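# Swing the coffee maker's lid fully open, then release

## Task

Raise the coffee maker's lid until it is open as far as it will go, and finish with no part of the robot in contact with the coffee maker.

## Robot and tools

Robot: two arms, left_arm (its base near y = +0.337 m) and right_arm (near y = -0.339 m), both at about x = +0.04 on the floor plane. right_arm has a five-finger right hand; left_arm has a mirrored left hand. A camera stand sits behind the arms. Loose objects may get nudged by outside pushes now and then.

Frame: every position, quaternion (wxyz) and offset uses the scene frame. Its origin is at table-top height, halfway between the arms' nominal bases. +z is up, +x points out over the table, and +y is toward left_arm. Arm names do not tell you which side of an image an arm appears on. Printed hand poses can be a few centimetres off, more at long reach.

Hand point: a point fixed to the palm, 0.05 m in front of it and 0.15 m along the fingers from the wrist flange. Its +z runs along the straight fingers, which reach 0.06 to 0.07 m past it. Its +y points out of the palm. Its +x crosses the palm away from the thumb on the right hand, and toward the thumb on the left hand. A wrist bracket on the little-finger side sticks out up to 0.10 m and can strike things.

The 28-number row is the same for every tool. All numbers are in [-1, 1], and both arms are always included. The order is:
1-6: left_arm dx, dy, dz, rx, ry, rz.
7-12: left hand motors little, ring, middle, index, thumb_bend, thumb_turn.
13-14: left force_limit, speed.
15-28: the same fourteen numbers for right_arm.

Pose numbers are offsets, not poses. They are measured from that arm's Hand target as it stood when the action or move began, along the scene axes. 1.0 equals 0.6 m, or 180 degrees for rx, ry, rz, which together form one rotation vector turning about the Hand target's position. Sending the same offset again moves the arm further. Six zeros re-request the current Hand target.

Hand motor numbers are absolute targets: +1 is open or straight, -1 is curled. For thumb_turn, -1 puts the thumb in front of the palm. The open hand is all six at +1. force_limit runs from about 0 N at -1 to 10 N at +1 (15 N for the thumb motors). speed rises linearly to full speed at +0.48; use -0.94 or lower for a gentle close. There is no 'no change' value: to keep a hand as it is, repeat its last eight numbers that were carried out. A motor only starts when its target changes by 0.002 or more. The hand grips things about 0.035 to 0.065 m thick, or handles down to about 0.025 m.

Tools:
- execute_actions(actions, cameras): actions is a list of actions. Each action is a table of up to 15 rows of 28 numbers, one row per 1/30 s step. A short table repeats its last row until 15 steps are filled, so each action lasts 0.5 s. Every row counts from the action's starting Hand target. An empty list returns images.
- move(target, speed, blend, blocking, cameras): target is one row, or a list of up to 15 rows. All offsets in the list count from the same starting Hand targets. speed is the path's top speed in m/s, from 0.002 to 4.3 (default 0.25), and turning is capped at twice that value in rad/s. Give one number, or one per target. blend is a corner-rounding distance in m; the default 0 stops at each target. With blocking=false the call returns after about 0.5 s while the move continues. The result adds a 'move:' line: done, off_target, moving, held or fault, plus limits (paced = pose clipped; held = steps withheld). Paths do not avoid obstacles, and a move stops after 10 s.
- wait(seconds 0 to 10), stop() brakes a running move, zoom_image(camera, region [x0,y0,x1,y1], at most 504 by 504 px) enlarges part of the latest image, show_instructions() shows the reference pages, and finished_scene(scene 1) ends the scene for good.
Cameras: cam_head_left, cam_head_right, cam_high, cam_left_wrist, cam_right_wrist, each 672x504, or ["all"].

Results: end_effector_position (m) and quat per arm; Hand target, the base for the next offsets; hand_measured, hand_stopped_by (moving, target, force, stalled, fault) and hand_load_n, each with six values in motor order (load is positive when the finger is pushed open); joint positions, velocities and torques; and motor temperatures.

Control quirks: each step, commanded orientation is limited to within 40 degrees of the measured one. Hands often rest 1 to 3 cm short of a command, usually low; if so, send the remaining gap as an offset. Small moves may not start at all.

Cautions: move gently. Faster contact and targets set deeper past the contact both press harder. Do not slam the lid, hit fixed things, drop parts or push anything out of the work area. Keep the two arms from touching each other. Steer paths away from an arm's own base. Avoid long stretched-out holds and pushing into things, which heat the motors; at 100 °C an arm faults and falls. To end a push, command the target back past the hand point. When finished, move the hand clear of the coffee maker before ending the scene.

Each tool is called after "Request:" as a command line: name --argument value for each argument, lists and objects as JSON in quotes; but a table of rows of numbers goes row by row, as --pt "numbers of a row", without its own name.

Reference images:

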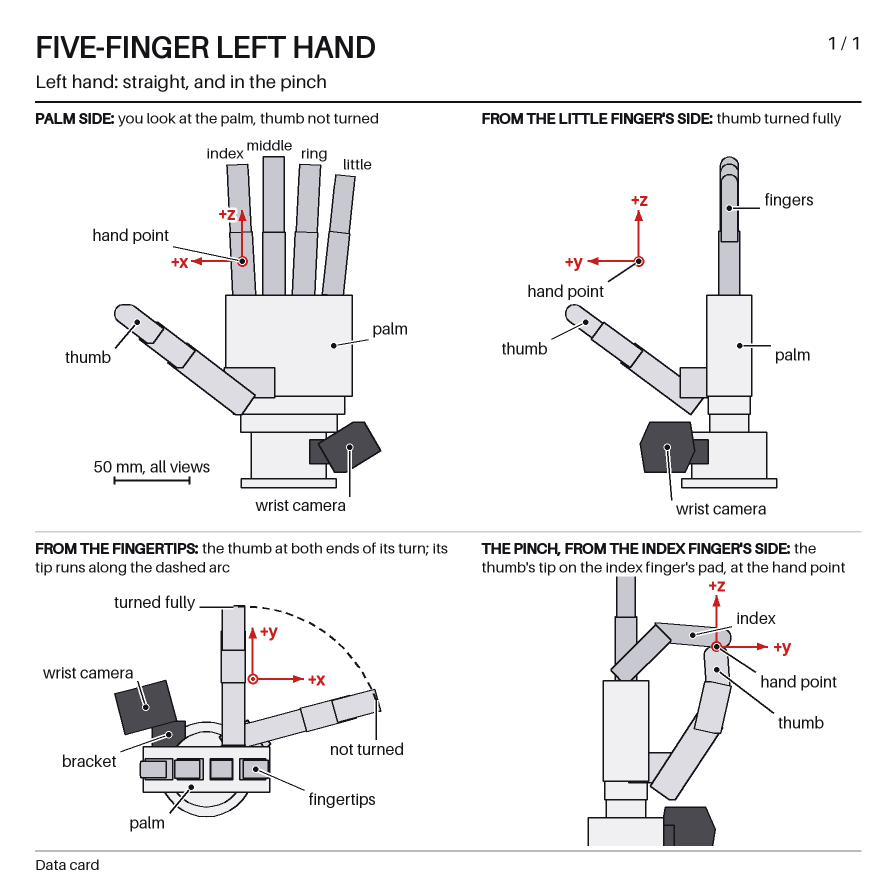

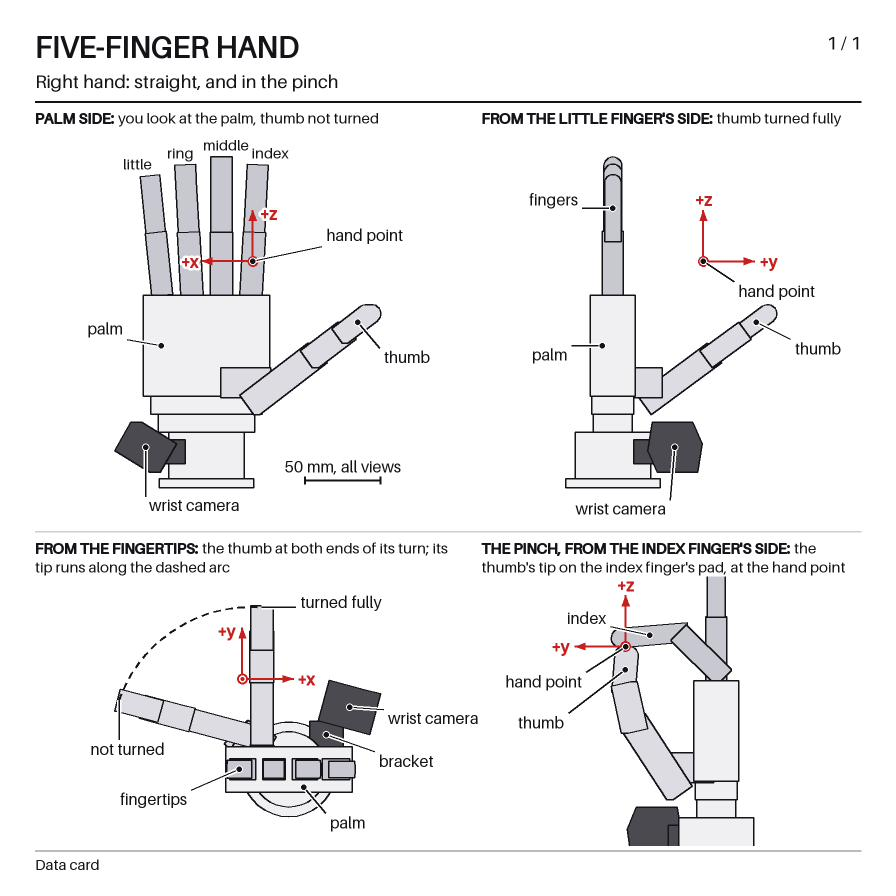

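## Session

Request:
execute_actions --actions '[]'

Scene clock: 0.00 s.
left_arm: end_effector_position=(+0.2298, +0.5595, +0.1350) hand_measured=(+1.000, +1.000, +1.000, +1.000, +1.000, +1.000) hand_load_n=(+0.0, +0.0, +0.0, +0.0, +0.0, +0.0) hand_stopped_by=(target, target, target, target, target, target) hand_force_limit=0.00 hand_speed=-0.80 end_effector_quat_wxyz=(+0.008, +0.751, +0.660, +0.016) | right_arm: end_effector_position=(+0.6589, -0.3889, +0.3051) hand_measured=(+1.000, +1.000, +1.000, +1.000, +1.000, +1.000) hand_load_n=(+0.0, +0.0, +0.0, +0.0, +0.0, +0.0) hand_stopped_by=(target, target, target, target, target, target) hand_force_limit=0.00 hand_speed=-0.80 end_effector_quat_wxyz=(-0.422, +0.421, -0.495, +0.632)
Joint positions: left_arm=[1.001 0.947 0.744 -1.342 0.025 -1.988] | right_arm=[-0.046 1.374 0.855 0.678 0.234 -0.153]
Joint velocities: within noise
Joint torques (N m): no reading
Motor temperatures (°C): left_arm=[27 26 22 20 22 19] | right_arm=[29 27 22 23 23 21]
Heat: left arm: hottest waist 27 °C; right arm: hottest waist 29 °C.
Hand target: left_arm +0.2339, +0.5663, +0.1451; +0.005, +0.751, +0.660, +0.027 | right_arm +0.6643, -0.3891, +0.3237; -0.430, +0.411, -0.488, +0.639

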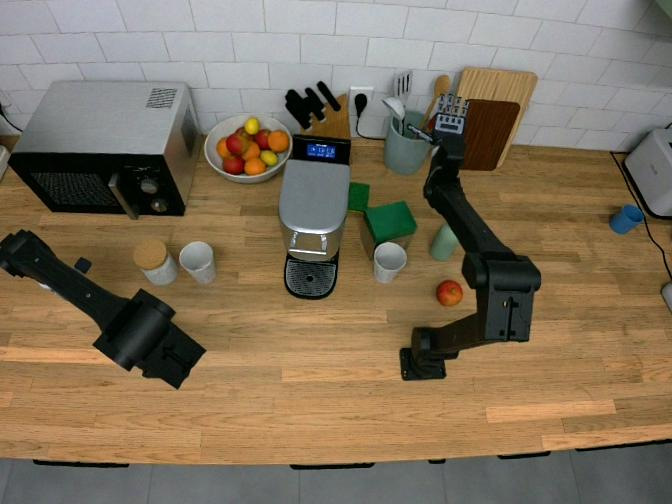

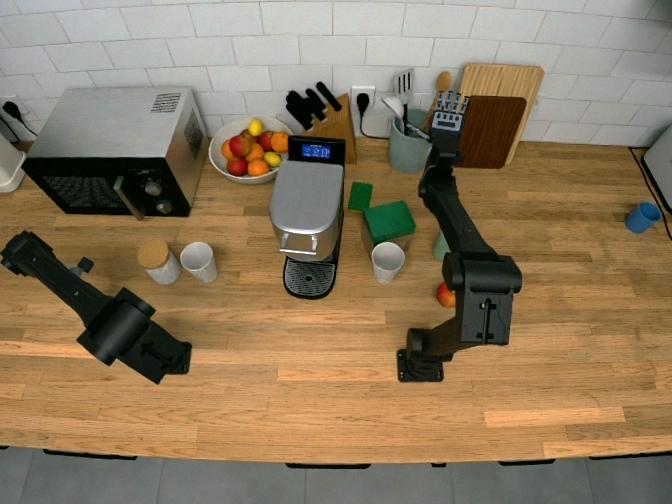

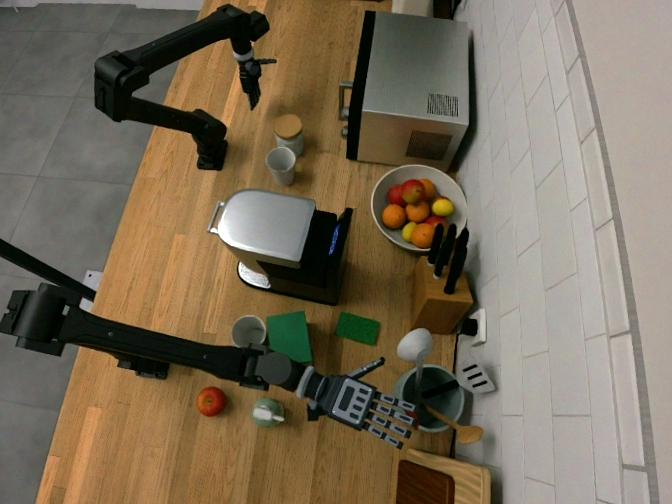

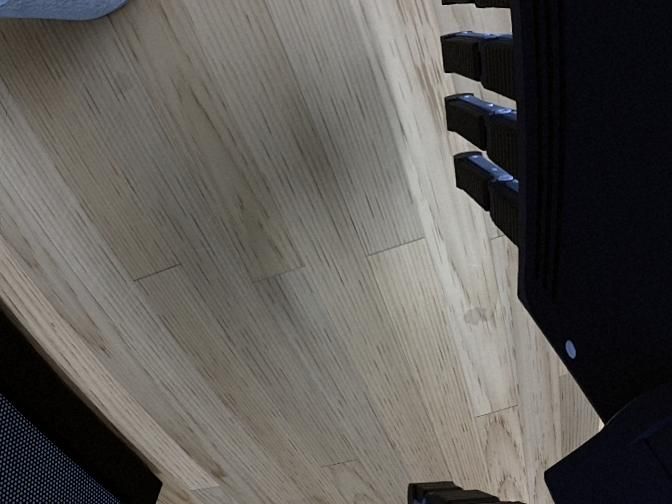

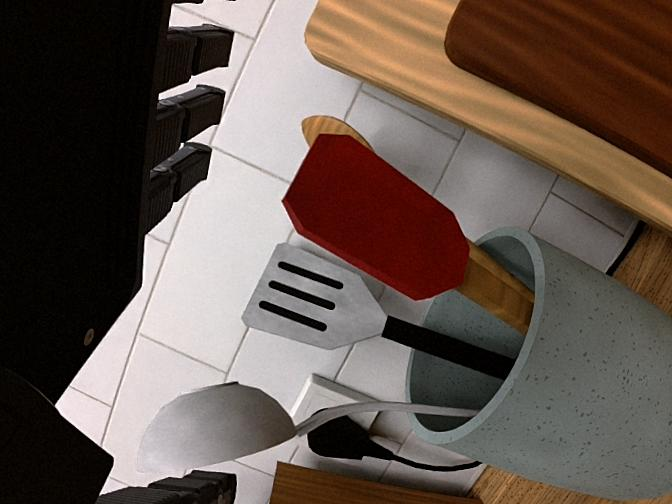

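Request:
zoom_image --camera "cam_head_left" --region '[250, 120, 430, 310]'

Request:
zoom_image --camera "cam_high" --region '[190, 160, 390, 330]'

Request:
zoom_image --camera "cam_head_right" --region '[250, 120, 430, 310]'

Scaled by 2.653 from the camera's 672x504 image, which has a finer 960x720 frame.

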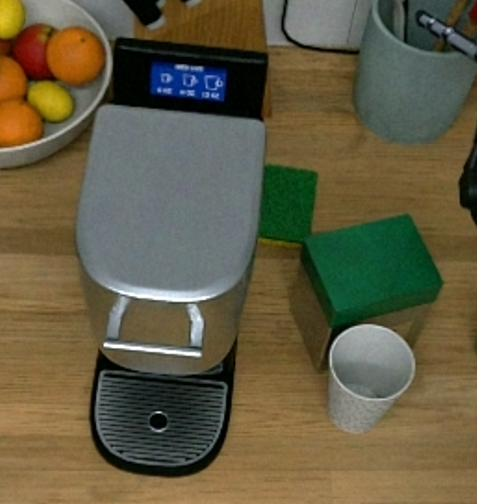

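Scaled by 2.520 from the camera's 672x504 image, which has a finer 960x720 frame.

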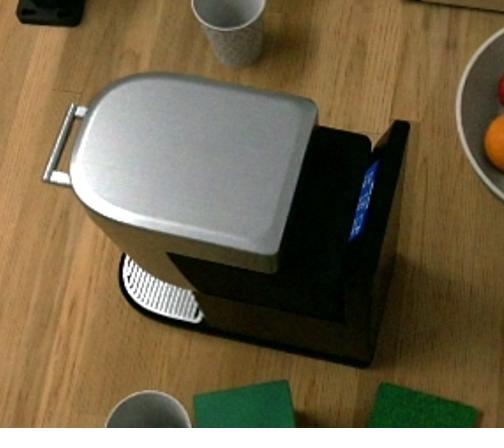

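Scaled by 2.653 from the camera's 672x504 image, which has a finer 960x720 frame.

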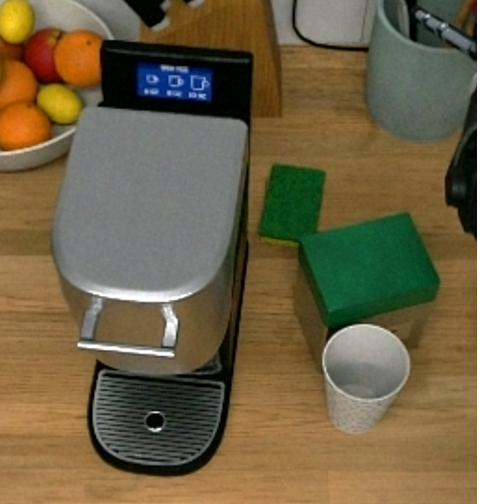

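Request:
zoom_image --camera "cam_head_left" --region '[390, 60, 530, 165]'

Request:
zoom_image --camera "cam_head_right" --region '[390, 60, 530, 165]'

Request:
zoom_image --camera "cam_head_left" --region '[0, 220, 240, 400]'

Request:
zoom_image --camera "cam_head_right" --region '[0, 220, 240, 400]'

Request:
zoom_image --camera "cam_high" --region '[90, 0, 290, 180]'

Request:
zoom_image --camera "cam_high" --region '[0, 270, 200, 420]'

Request:
zoom_image --camera "cam_high" --region '[280, 340, 440, 460]'

Scaled by 3.600 from the camera's 672x504 image, which has a finer 960x720 frame.

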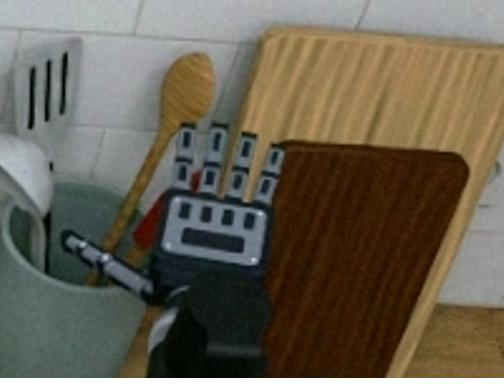

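Scaled by 3.600 from the camera's 672x504 image, which has a finer 960x720 frame.

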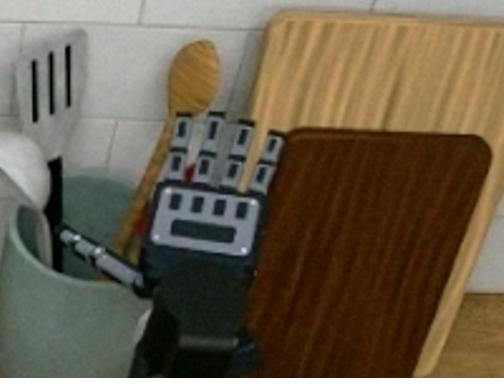

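Scaled by 2.100 from the camera's 672x504 image, which has a finer 960x720 frame.

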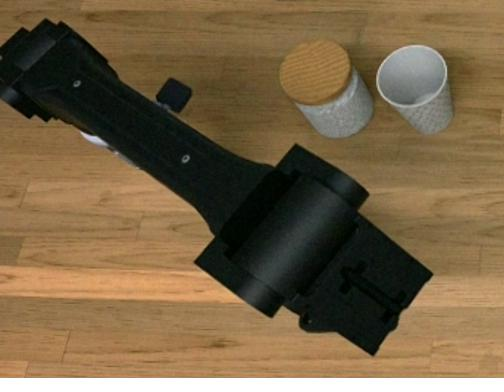

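Scaled by 2.100 from the camera's 672x504 image, which has a finer 960x720 frame.

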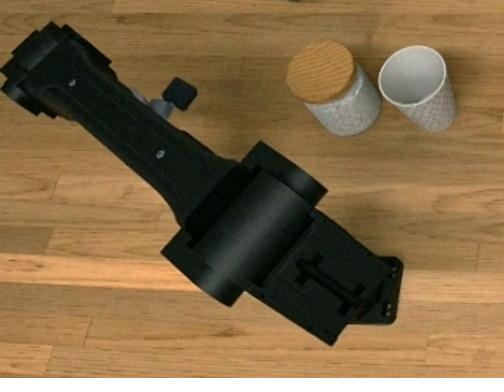

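Scaled by 2.520 from the camera's 672x504 image, which has a finer 960x720 frame.

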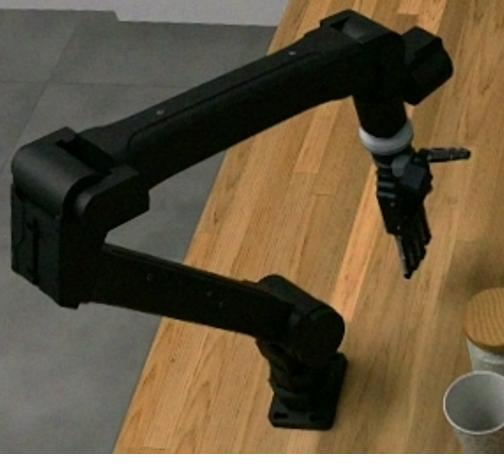

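Scaled by 2.520 from the camera's 672x504 image, which has a finer 960x720 frame.

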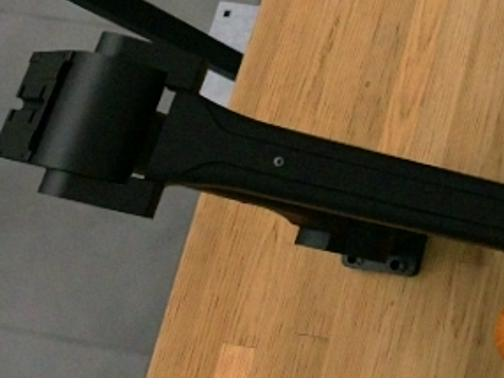

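Scaled by 3.150 from the camera's 672x504 image, which has a finer 960x720 frame.

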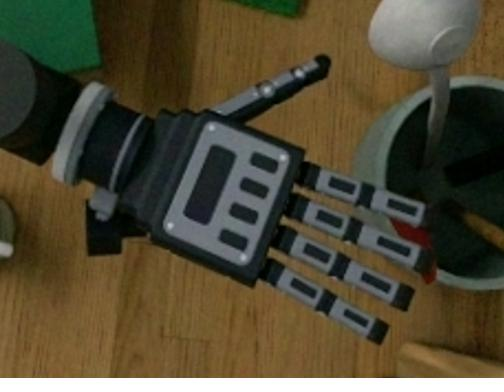

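Request:
zoom_image --camera "cam_head_left" --region '[270, 200, 360, 270]'

Request:
zoom_image --camera "cam_head_right" --region '[260, 200, 350, 270]'

Request:
zoom_image --camera "cam_high" --region '[195, 175, 285, 305]'

Request:
zoom_image --camera "cam_high" --region '[270, 175, 370, 305]'

Scaled by 5.600 from the camera's 672x504 image, which has a finer 960x720 frame.

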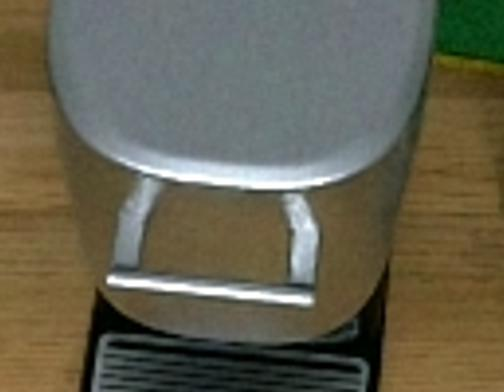

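Scaled by 5.600 from the camera's 672x504 image, which has a finer 960x720 frame.

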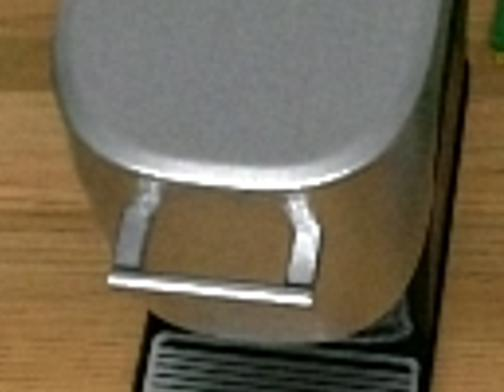

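Scaled by 3.877 from the camera's 672x504 image, which has a finer 960x720 frame.

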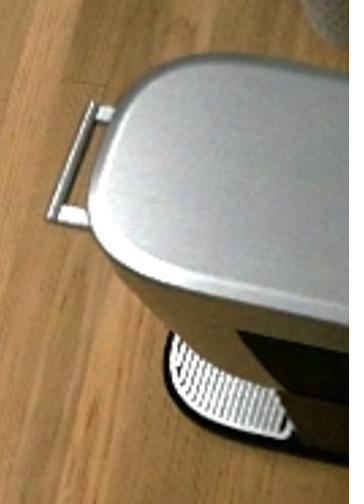

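Scaled by 3.877 from the camera's 672x504 image, which has a finer 960x720 frame.

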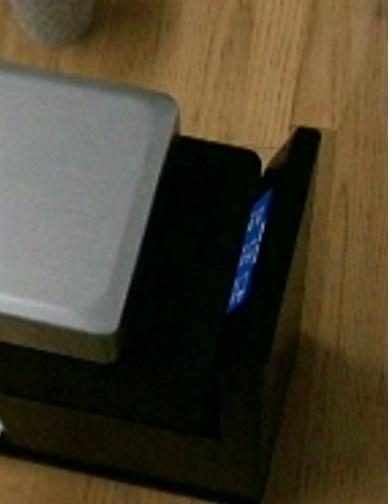

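Request:
move --pt "0.3035 -0.1043 0.3143 0.1353 -0.2174 -0.1869 1 1 1 1 1 1 0 -0.8 0 0 0 0 0 0 1 1 1 1 1 1 0 -0.8" --pt "0.2823 -0.6343 0.4633 0.0943 -0.4512 -0.4866 1 1 1 1 1 1 0 -0.8 0 0 0 0 0 0 1 1 1 1 1 1 0 -0.8" --pt "-0.2075 -0.8482 0.4165 -0.0649 -0.6816 -0.708 1 1 1 1 1 1 0 -0.8 0 0 0 0 0 0 1 1 1 1 1 1 0 -0.8" --speed 0.4 --blend '[0.06,0.06,0]' --cameras '["all"]'

Scene clock: 21.10 s.
left_arm: end_effector_position=(+0.1102, +0.0594, +0.3958) hand_measured=(+1.000, +1.000, +1.000, +1.000, +1.000, +1.000) hand_load_n=(+0.0, +0.5, +0.0, +0.0, -0.5, +0.0) hand_stopped_by=(target, target, target, target, target, target) hand_force_limit=0.00 hand_speed=-0.80 end_effector_quat_wxyz=(+0.529, +0.481, -0.519, +0.468) | right_arm: end_effector_position=(+0.6589, -0.3889, +0.3051) hand_measured=(+1.000, +1.000, +1.000, +1.000, +1.000, +1.000) hand_load_n=(+0.0, +0.0, +0.0, +0.0, +0.5, +0.0) hand_stopped_by=(target, target, target, target, target, target) hand_force_limit=0.00 hand_speed=-0.80 end_effector_quat_wxyz=(-0.422, +0.421, -0.495, +0.632)
Joint positions: left_arm=[-0.563 0.487 0.478 0.004 1.131 -1.59] | right_arm=[-0.046 1.374 0.855 0.678 0.234 -0.153]
Joint torques (N m): left_arm=[0.97 0.97 8.4 1.72 -0.31 0.2] | right_arm=[1.03 -8.23 11.56 2.02 0.06 0.05]
Motor temperatures (°C): left_arm=[27 25 25 20 22 19] | right_arm=[28 27 28 24 23 20]
Heat: left arm: hottest waist 27 °C; right arm: hottest waist 28 °C.
Hand target: left_arm +0.1094, +0.0574, +0.3949; +0.526, +0.473, -0.525, +0.473 | right_arm +0.6643, -0.3891, +0.3237; -0.430, +0.411, -0.488, +0.639
Off the commanded pose: left_arm 0.002 m, 1 deg | right_arm 0.019 m, 2 deg.
move: off_target (right_arm)

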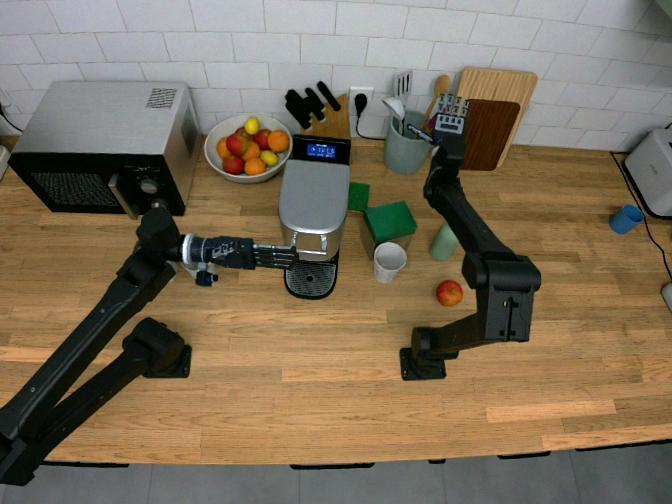

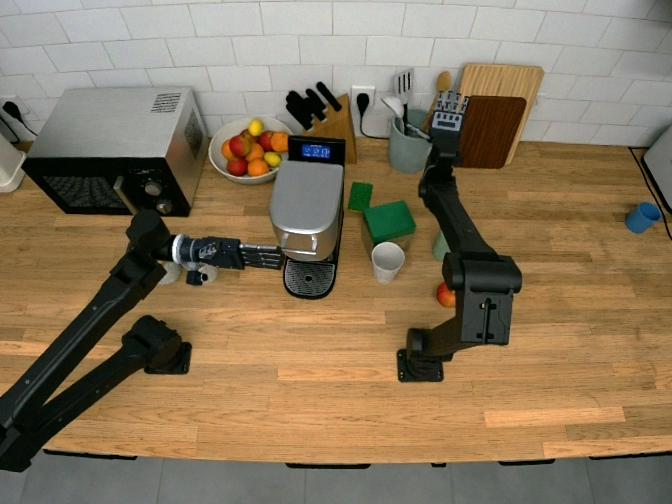

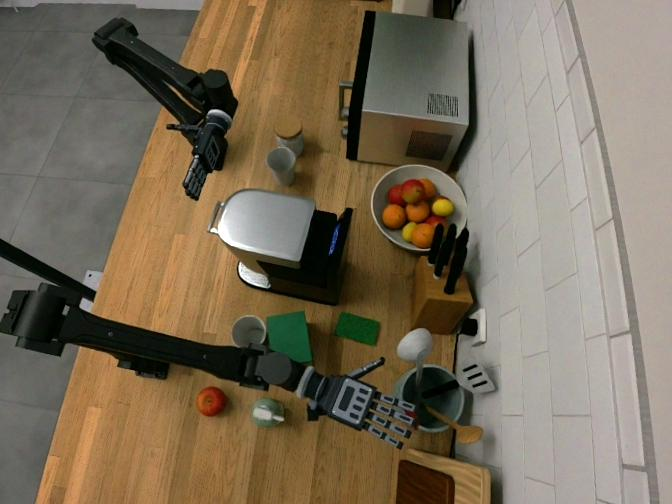

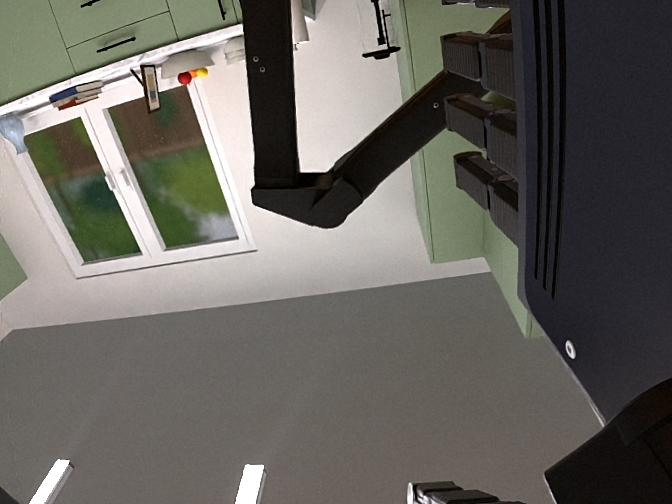

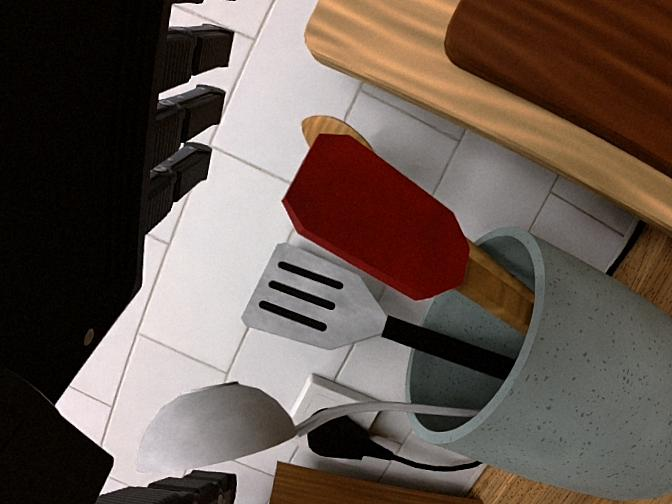

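Request:
zoom_image --camera "cam_head_left" --region '[170, 200, 360, 310]'

Request:
zoom_image --camera "cam_high" --region '[150, 90, 330, 290]'

Request:
zoom_image --camera "cam_head_right" --region '[170, 200, 360, 310]'

Scaled by 2.653 from the camera's 672x504 image, which has a finer 960x720 frame.

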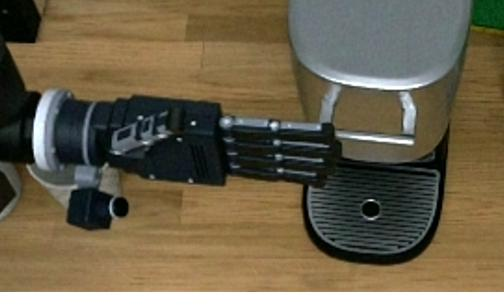

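Scaled by 2.520 from the camera's 672x504 image, which has a finer 960x720 frame.

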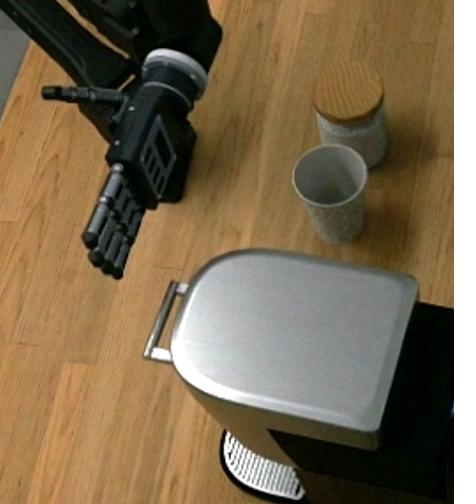

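Scaled by 2.653 from the camera's 672x504 image, which has a finer 960x720 frame.

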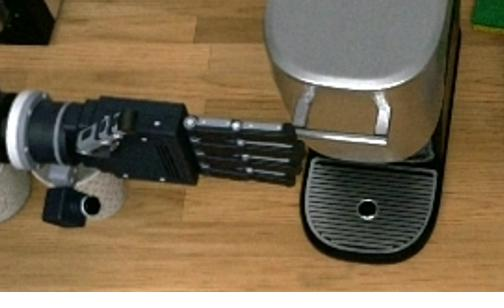

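Request:
move --pt "-0.0457 -0.0457 -0.0582 0 0 0 1 1 1 1 1 1 0 -0.8 0 0 0 0 0 0 1 1 1 1 1 1 0 -0.8" --pt "-0.0457 -0.0957 -0.2415 0 0 0 1 1 1 1 1 1 0 -0.8 0 0 0 0 0 0 1 1 1 1 1 1 0 -0.8" --speed 0.25 --blend '[0.02,0]' --cameras '["cam_head_left","cam_head_right","cam_high"]'

Request:
zoom_image --camera "cam_head_left" --region '[220, 200, 360, 310]'

Request:
zoom_image --camera "cam_head_right" --region '[220, 200, 360, 310]'

Request:
zoom_image --camera "cam_high" --region '[150, 130, 290, 270]'

Scene clock: 24.47 s.
left_arm: end_effector_position=(+0.0843, +0.0008, +0.2489) hand_measured=(+1.000, +1.000, +1.000, +1.000, +1.000, +1.000) hand_load_n=(+0.5, +0.0, +0.0, +0.0, +0.0, +0.0) hand_stopped_by=(target, target, target, target, target, target) hand_force_limit=0.00 hand_speed=-0.80 end_effector_quat_wxyz=(+0.519, +0.473, -0.528, +0.478) | right_arm: end_effector_position=(+0.6589, -0.3889, +0.3051) hand_measured=(+1.000, +1.000, +1.000, +1.000, +1.000, +1.000) hand_load_n=(+0.0, +0.0, +0.0, +0.0, +0.0, -0.5) hand_stopped_by=(target, target, target, target, target, target) hand_force_limit=0.00 hand_speed=-0.80 end_effector_quat_wxyz=(-0.422, +0.421, -0.495, +0.632)
Joint positions: left_arm=[-0.895 0.845 0.171 0.666 0.795 -1.553] | right_arm=[-0.046 1.374 0.855 0.678 0.234 -0.153]
Joint torques (N m): left_arm=[0.97 -1.44 6.84 1.85 -0.11 -0.09] | right_arm=[1.26 -8.29 11.54 1.96 0.04 0.04]
Heat: left arm: hottest waist 27 °C; right arm: hottest elbow 29 °C.
Hand target: left_arm +0.0819, +0.0000, +0.2501; +0.526, +0.473, -0.525, +0.473 | right_arm +0.6643, -0.3891, +0.3237; -0.430, +0.411, -0.488, +0.639
Off the commanded pose: left_arm 0.003 m, 1 deg | right_arm 0.019 m, 2 deg.
move: off_target (right_arm)
Images, in order (width x height): cam_head_left 672x504, cam_head_right 672x504, cam_high 672x504.

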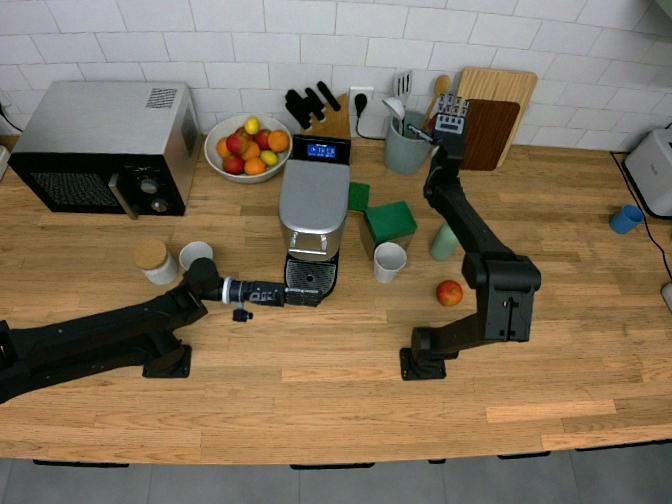

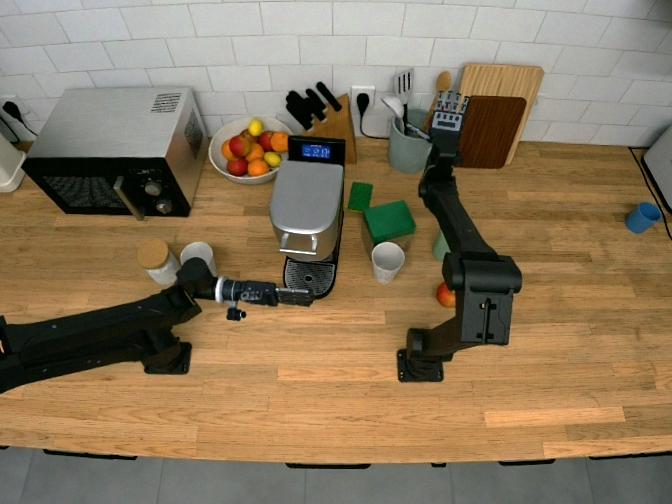

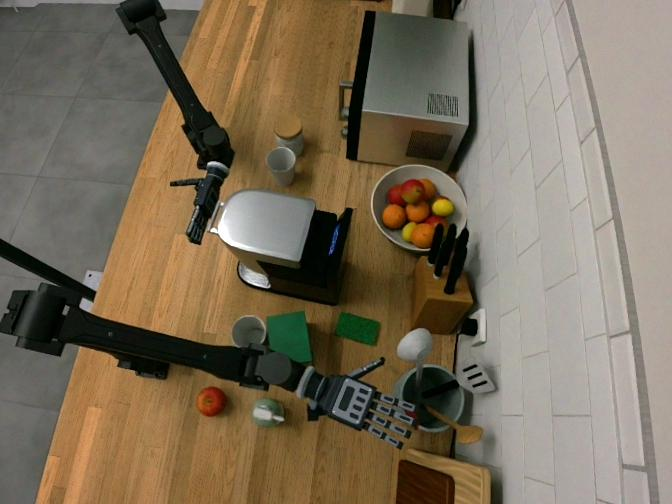

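Scaled by 3.600 from the camera's 672x504 image, which has a finer 960x720 frame.

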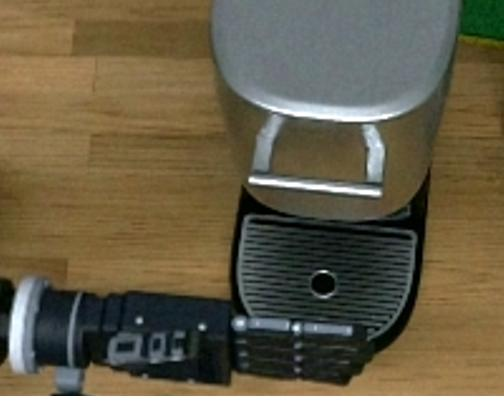

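Scaled by 3.600 from the camera's 672x504 image, which has a finer 960x720 frame.

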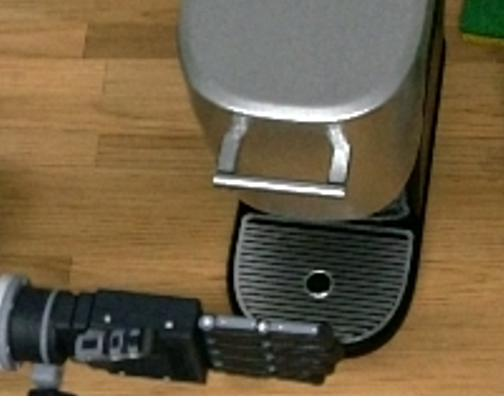

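Scaled by 3.600 from the camera's 672x504 image, which has a finer 960x720 frame.

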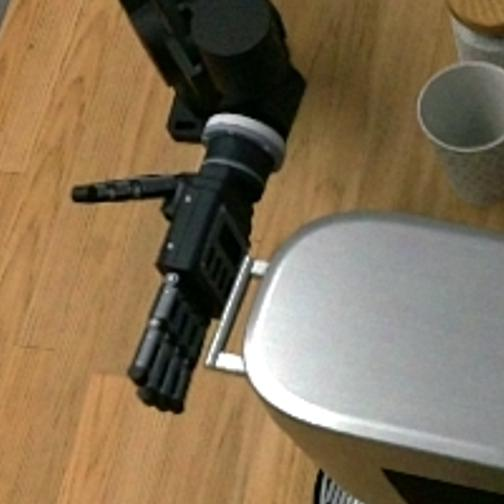

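Request:
move --target '[0.082,-0.017,0.0167,0,0,0,1,1,1,1,1,1,0,-0.8,0,0,0,0,0,0,1,1,1,1,1,1,0,-0.8]' --speed 0.2 --cameras '["cam_head_left","cam_head_right","cam_high"]'

Request:
zoom_image --camera "cam_head_left" --region '[250, 210, 350, 300]'

Request:
zoom_image --camera "cam_head_right" --region '[250, 210, 350, 300]'

Request:
zoom_image --camera "cam_high" --region '[170, 160, 270, 260]'

Scene clock: 26.63 s.
left_arm: end_effector_position=(+0.1216, -0.0038, +0.2429) hand_measured=(+1.000, +1.000, +1.000, +1.000, +1.000, +1.000) hand_load_n=(+0.0, +0.0, +0.0, +0.0, +0.0, +0.0) hand_stopped_by=(target, target, target, target, target, target) hand_force_limit=0.00 hand_speed=-0.80 end_effector_quat_wxyz=(+0.523, +0.484, -0.529, +0.461) | right_arm: end_effector_position=(+0.6589, -0.3889, +0.3051) hand_measured=(+1.000, +1.000, +1.000, +1.000, +1.000, +1.000) hand_load_n=(+0.0, +0.0, +0.0, +0.0, +0.0, -0.5) hand_stopped_by=(target, target, target, target, target, target) hand_force_limit=0.00 hand_speed=-0.80 end_effector_quat_wxyz=(-0.422, +0.421, -0.495, +0.632)
Joint positions: left_arm=[-0.776 1.007 0.232 0.729 0.925 -1.553] | right_arm=[-0.046 1.374 0.855 0.678 0.234 -0.153]
Joint torques (N m): left_arm=[2.32 -2.78 9.13 1.88 0.09 -0.1] | right_arm=[1.26 -8.35 11.55 1.99 0.04 0.04]
Heat: left arm: hottest waist 27 °C; right arm: hottest elbow 29 °C.
Hand target: left_arm +0.1312, -0.0103, +0.2601; +0.526, +0.473, -0.525, +0.473 | right_arm +0.6643, -0.3891, +0.3237; -0.430, +0.411, -0.488, +0.639
Off the commanded pose: left_arm 0.021 m, 2 deg | right_arm 0.019 m, 2 deg.
move: off_target (left_arm, right_arm)
Images, in order (width x height): cam_head_left 672x504, cam_head_right 672x504, cam_high 672x504.

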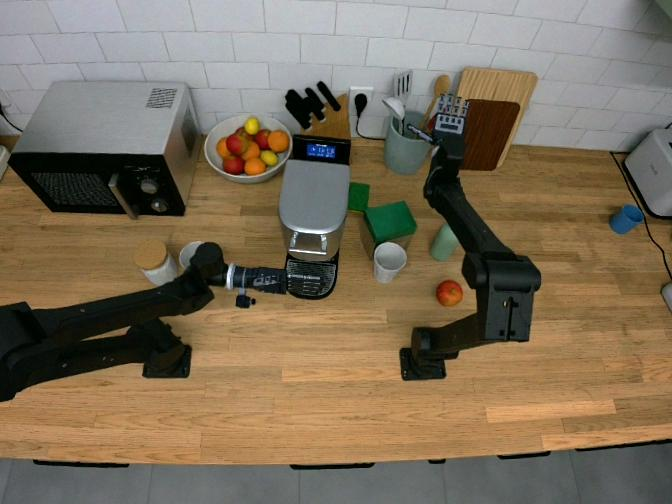

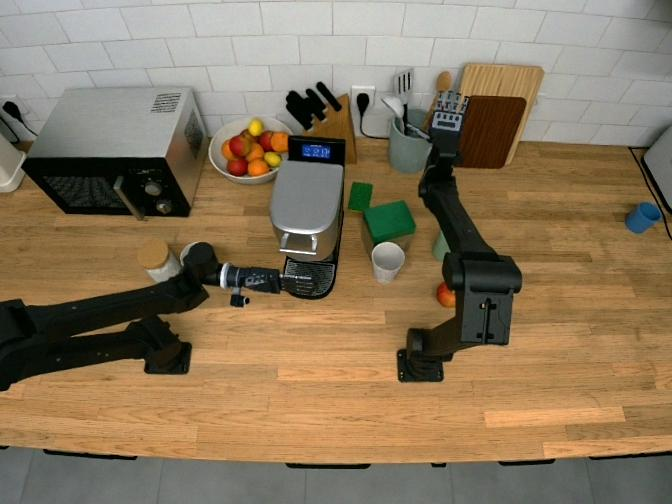

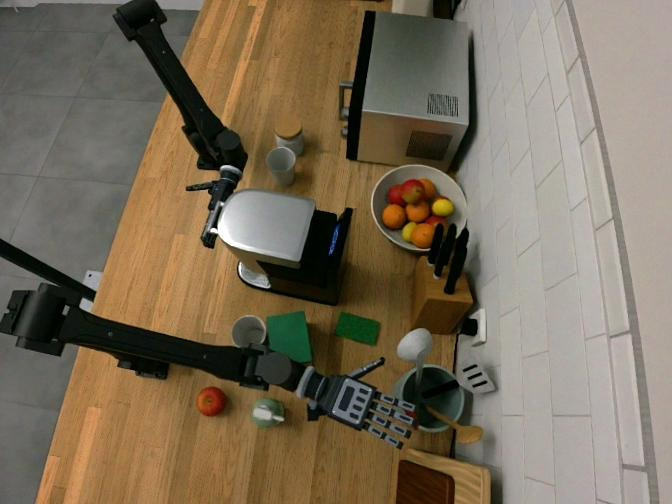

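Scaled by 5.040 from the camera's 672x504 image, which has a finer 960x720 frame.

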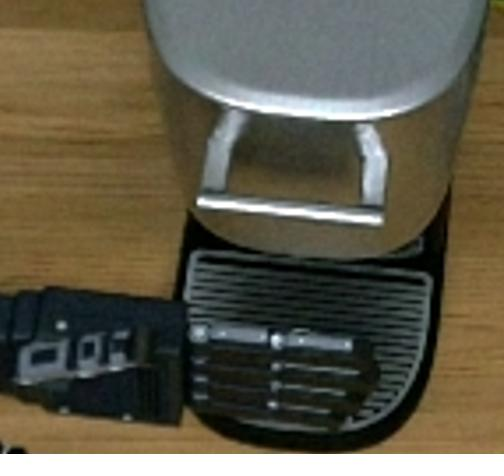

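Scaled by 5.040 from the camera's 672x504 image, which has a finer 960x720 frame.

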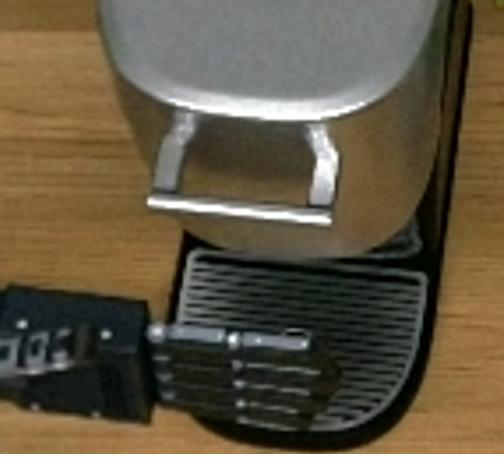

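Scaled by 5.040 from the camera's 672x504 image, which has a finer 960x720 frame.

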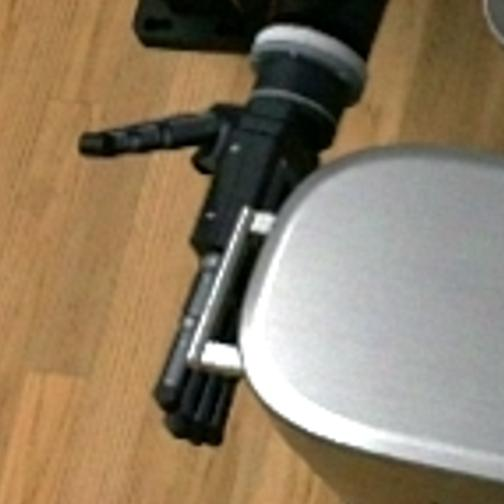

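Request:
move --target '[0.0563,-0.0095,0.0065,0,0,0,1,1,1,1,1,1,0,-0.8,0,0,0,0,0,0,1,1,1,1,1,1,0,-0.8]' --speed 0.15 --cameras '["cam_head_left","cam_head_right","cam_high"]'

Request:
zoom_image --camera "cam_head_left" --region '[250, 210, 350, 300]'

Request:
zoom_image --camera "cam_head_right" --region '[250, 210, 350, 300]'

Request:
zoom_image --camera "cam_high" --region '[170, 160, 270, 260]'

Scene clock: 28.33 s.
left_arm: end_effector_position=(+0.1541, -0.0100, +0.2481) hand_measured=(+1.000, +1.000, +1.000, +1.000, +1.000, +1.000) hand_load_n=(+0.0, +0.0, +0.0, +0.0, +0.0, +0.0) hand_stopped_by=(target, target, target, target, target, target) hand_force_limit=0.00 hand_speed=-0.80 end_effector_quat_wxyz=(+0.525, +0.483, -0.528, +0.461) | right_arm: end_effector_position=(+0.6589, -0.3889, +0.3051) hand_measured=(+1.000, +1.000, +1.000, +1.000, +1.000, +1.000) hand_load_n=(+0.0, +0.0, +0.0, +0.0, +0.0, +0.0) hand_stopped_by=(target, target, target, target, target, target) hand_force_limit=0.00 hand_speed=-0.80 end_effector_quat_wxyz=(-0.422, +0.421, -0.495, +0.632)
Joint positions: left_arm=[-0.706 1.109 0.303 0.761 0.996 -1.553] | right_arm=[-0.046 1.374 0.855 0.678 0.234 -0.153]
Joint torques (N m): left_arm=[2.43 -4.25 8.98 1.92 0.09 -0.1] | right_arm=[1.14 -8.41 11.62 2.06 0.07 0.01]
Heat: left arm: hottest waist 27 °C; right arm: hottest elbow 29 °C.
Hand target: left_arm +0.1651, -0.0159, +0.2641; +0.526, +0.473, -0.525, +0.474 | right_arm +0.6643, -0.3891, +0.3237; -0.430, +0.411, -0.488, +0.639
Off the commanded pose: left_arm 0.020 m, 2 deg | right_arm 0.019 m, 2 deg.
move: off_target (left_arm, right_arm)
Images, in order (width x height): cam_head_left 672x504, cam_head_right 672x504, cam_high 672x504.

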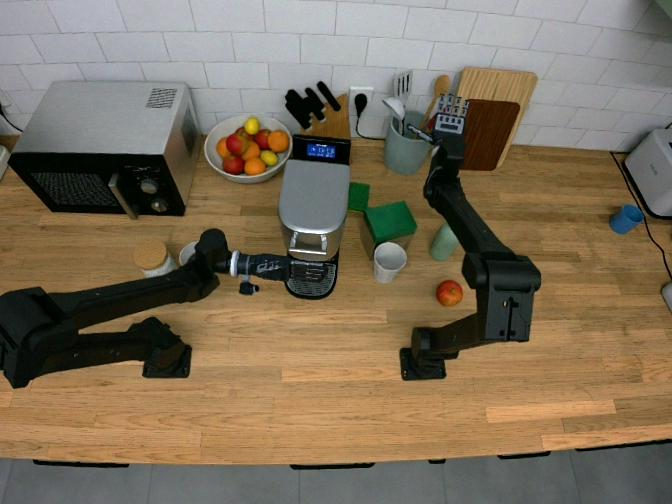

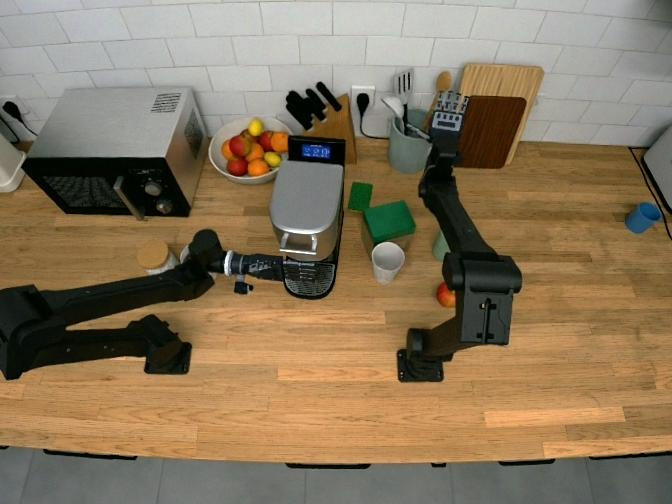

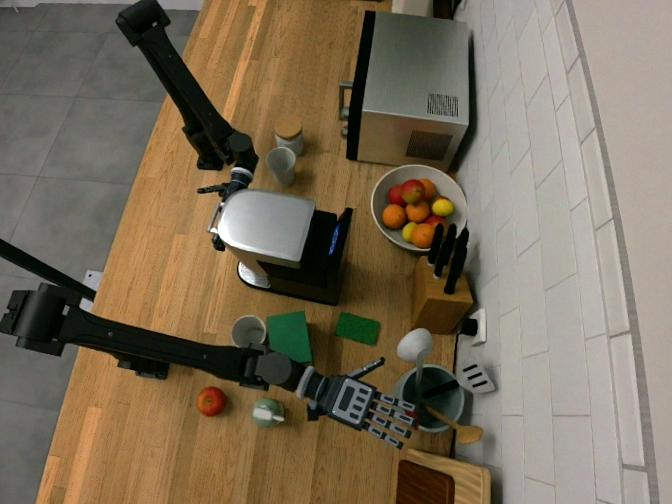

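Scaled by 5.040 from the camera's 672x504 image, which has a finer 960x720 frame.

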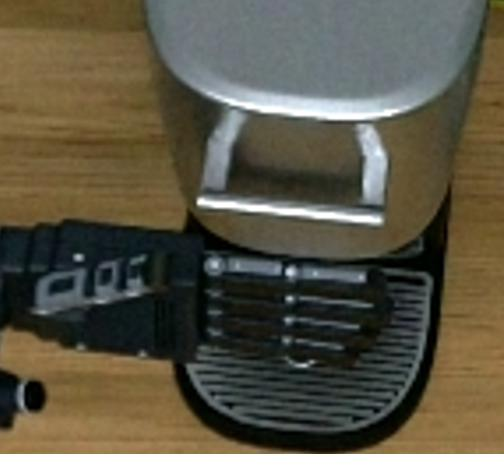

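Scaled by 5.040 from the camera's 672x504 image, which has a finer 960x720 frame.

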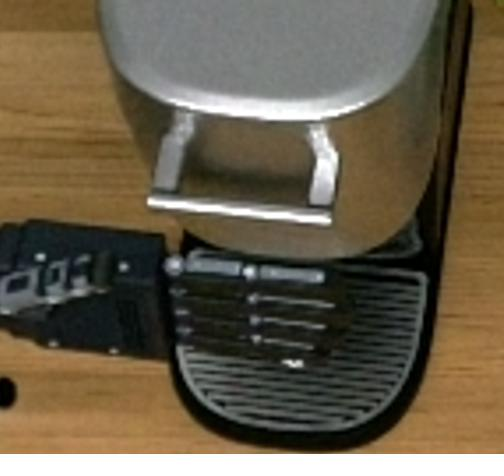

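Scaled by 5.040 from the camera's 672x504 image, which has a finer 960x720 frame.

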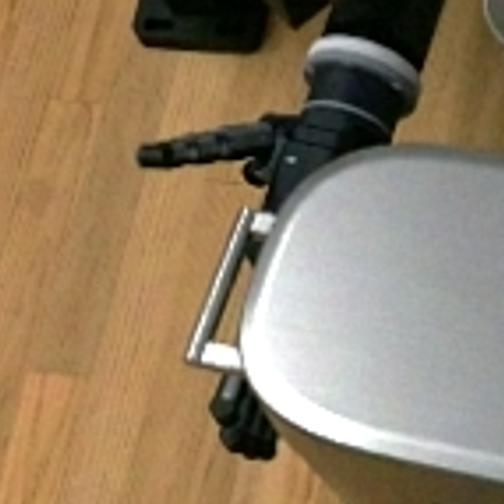

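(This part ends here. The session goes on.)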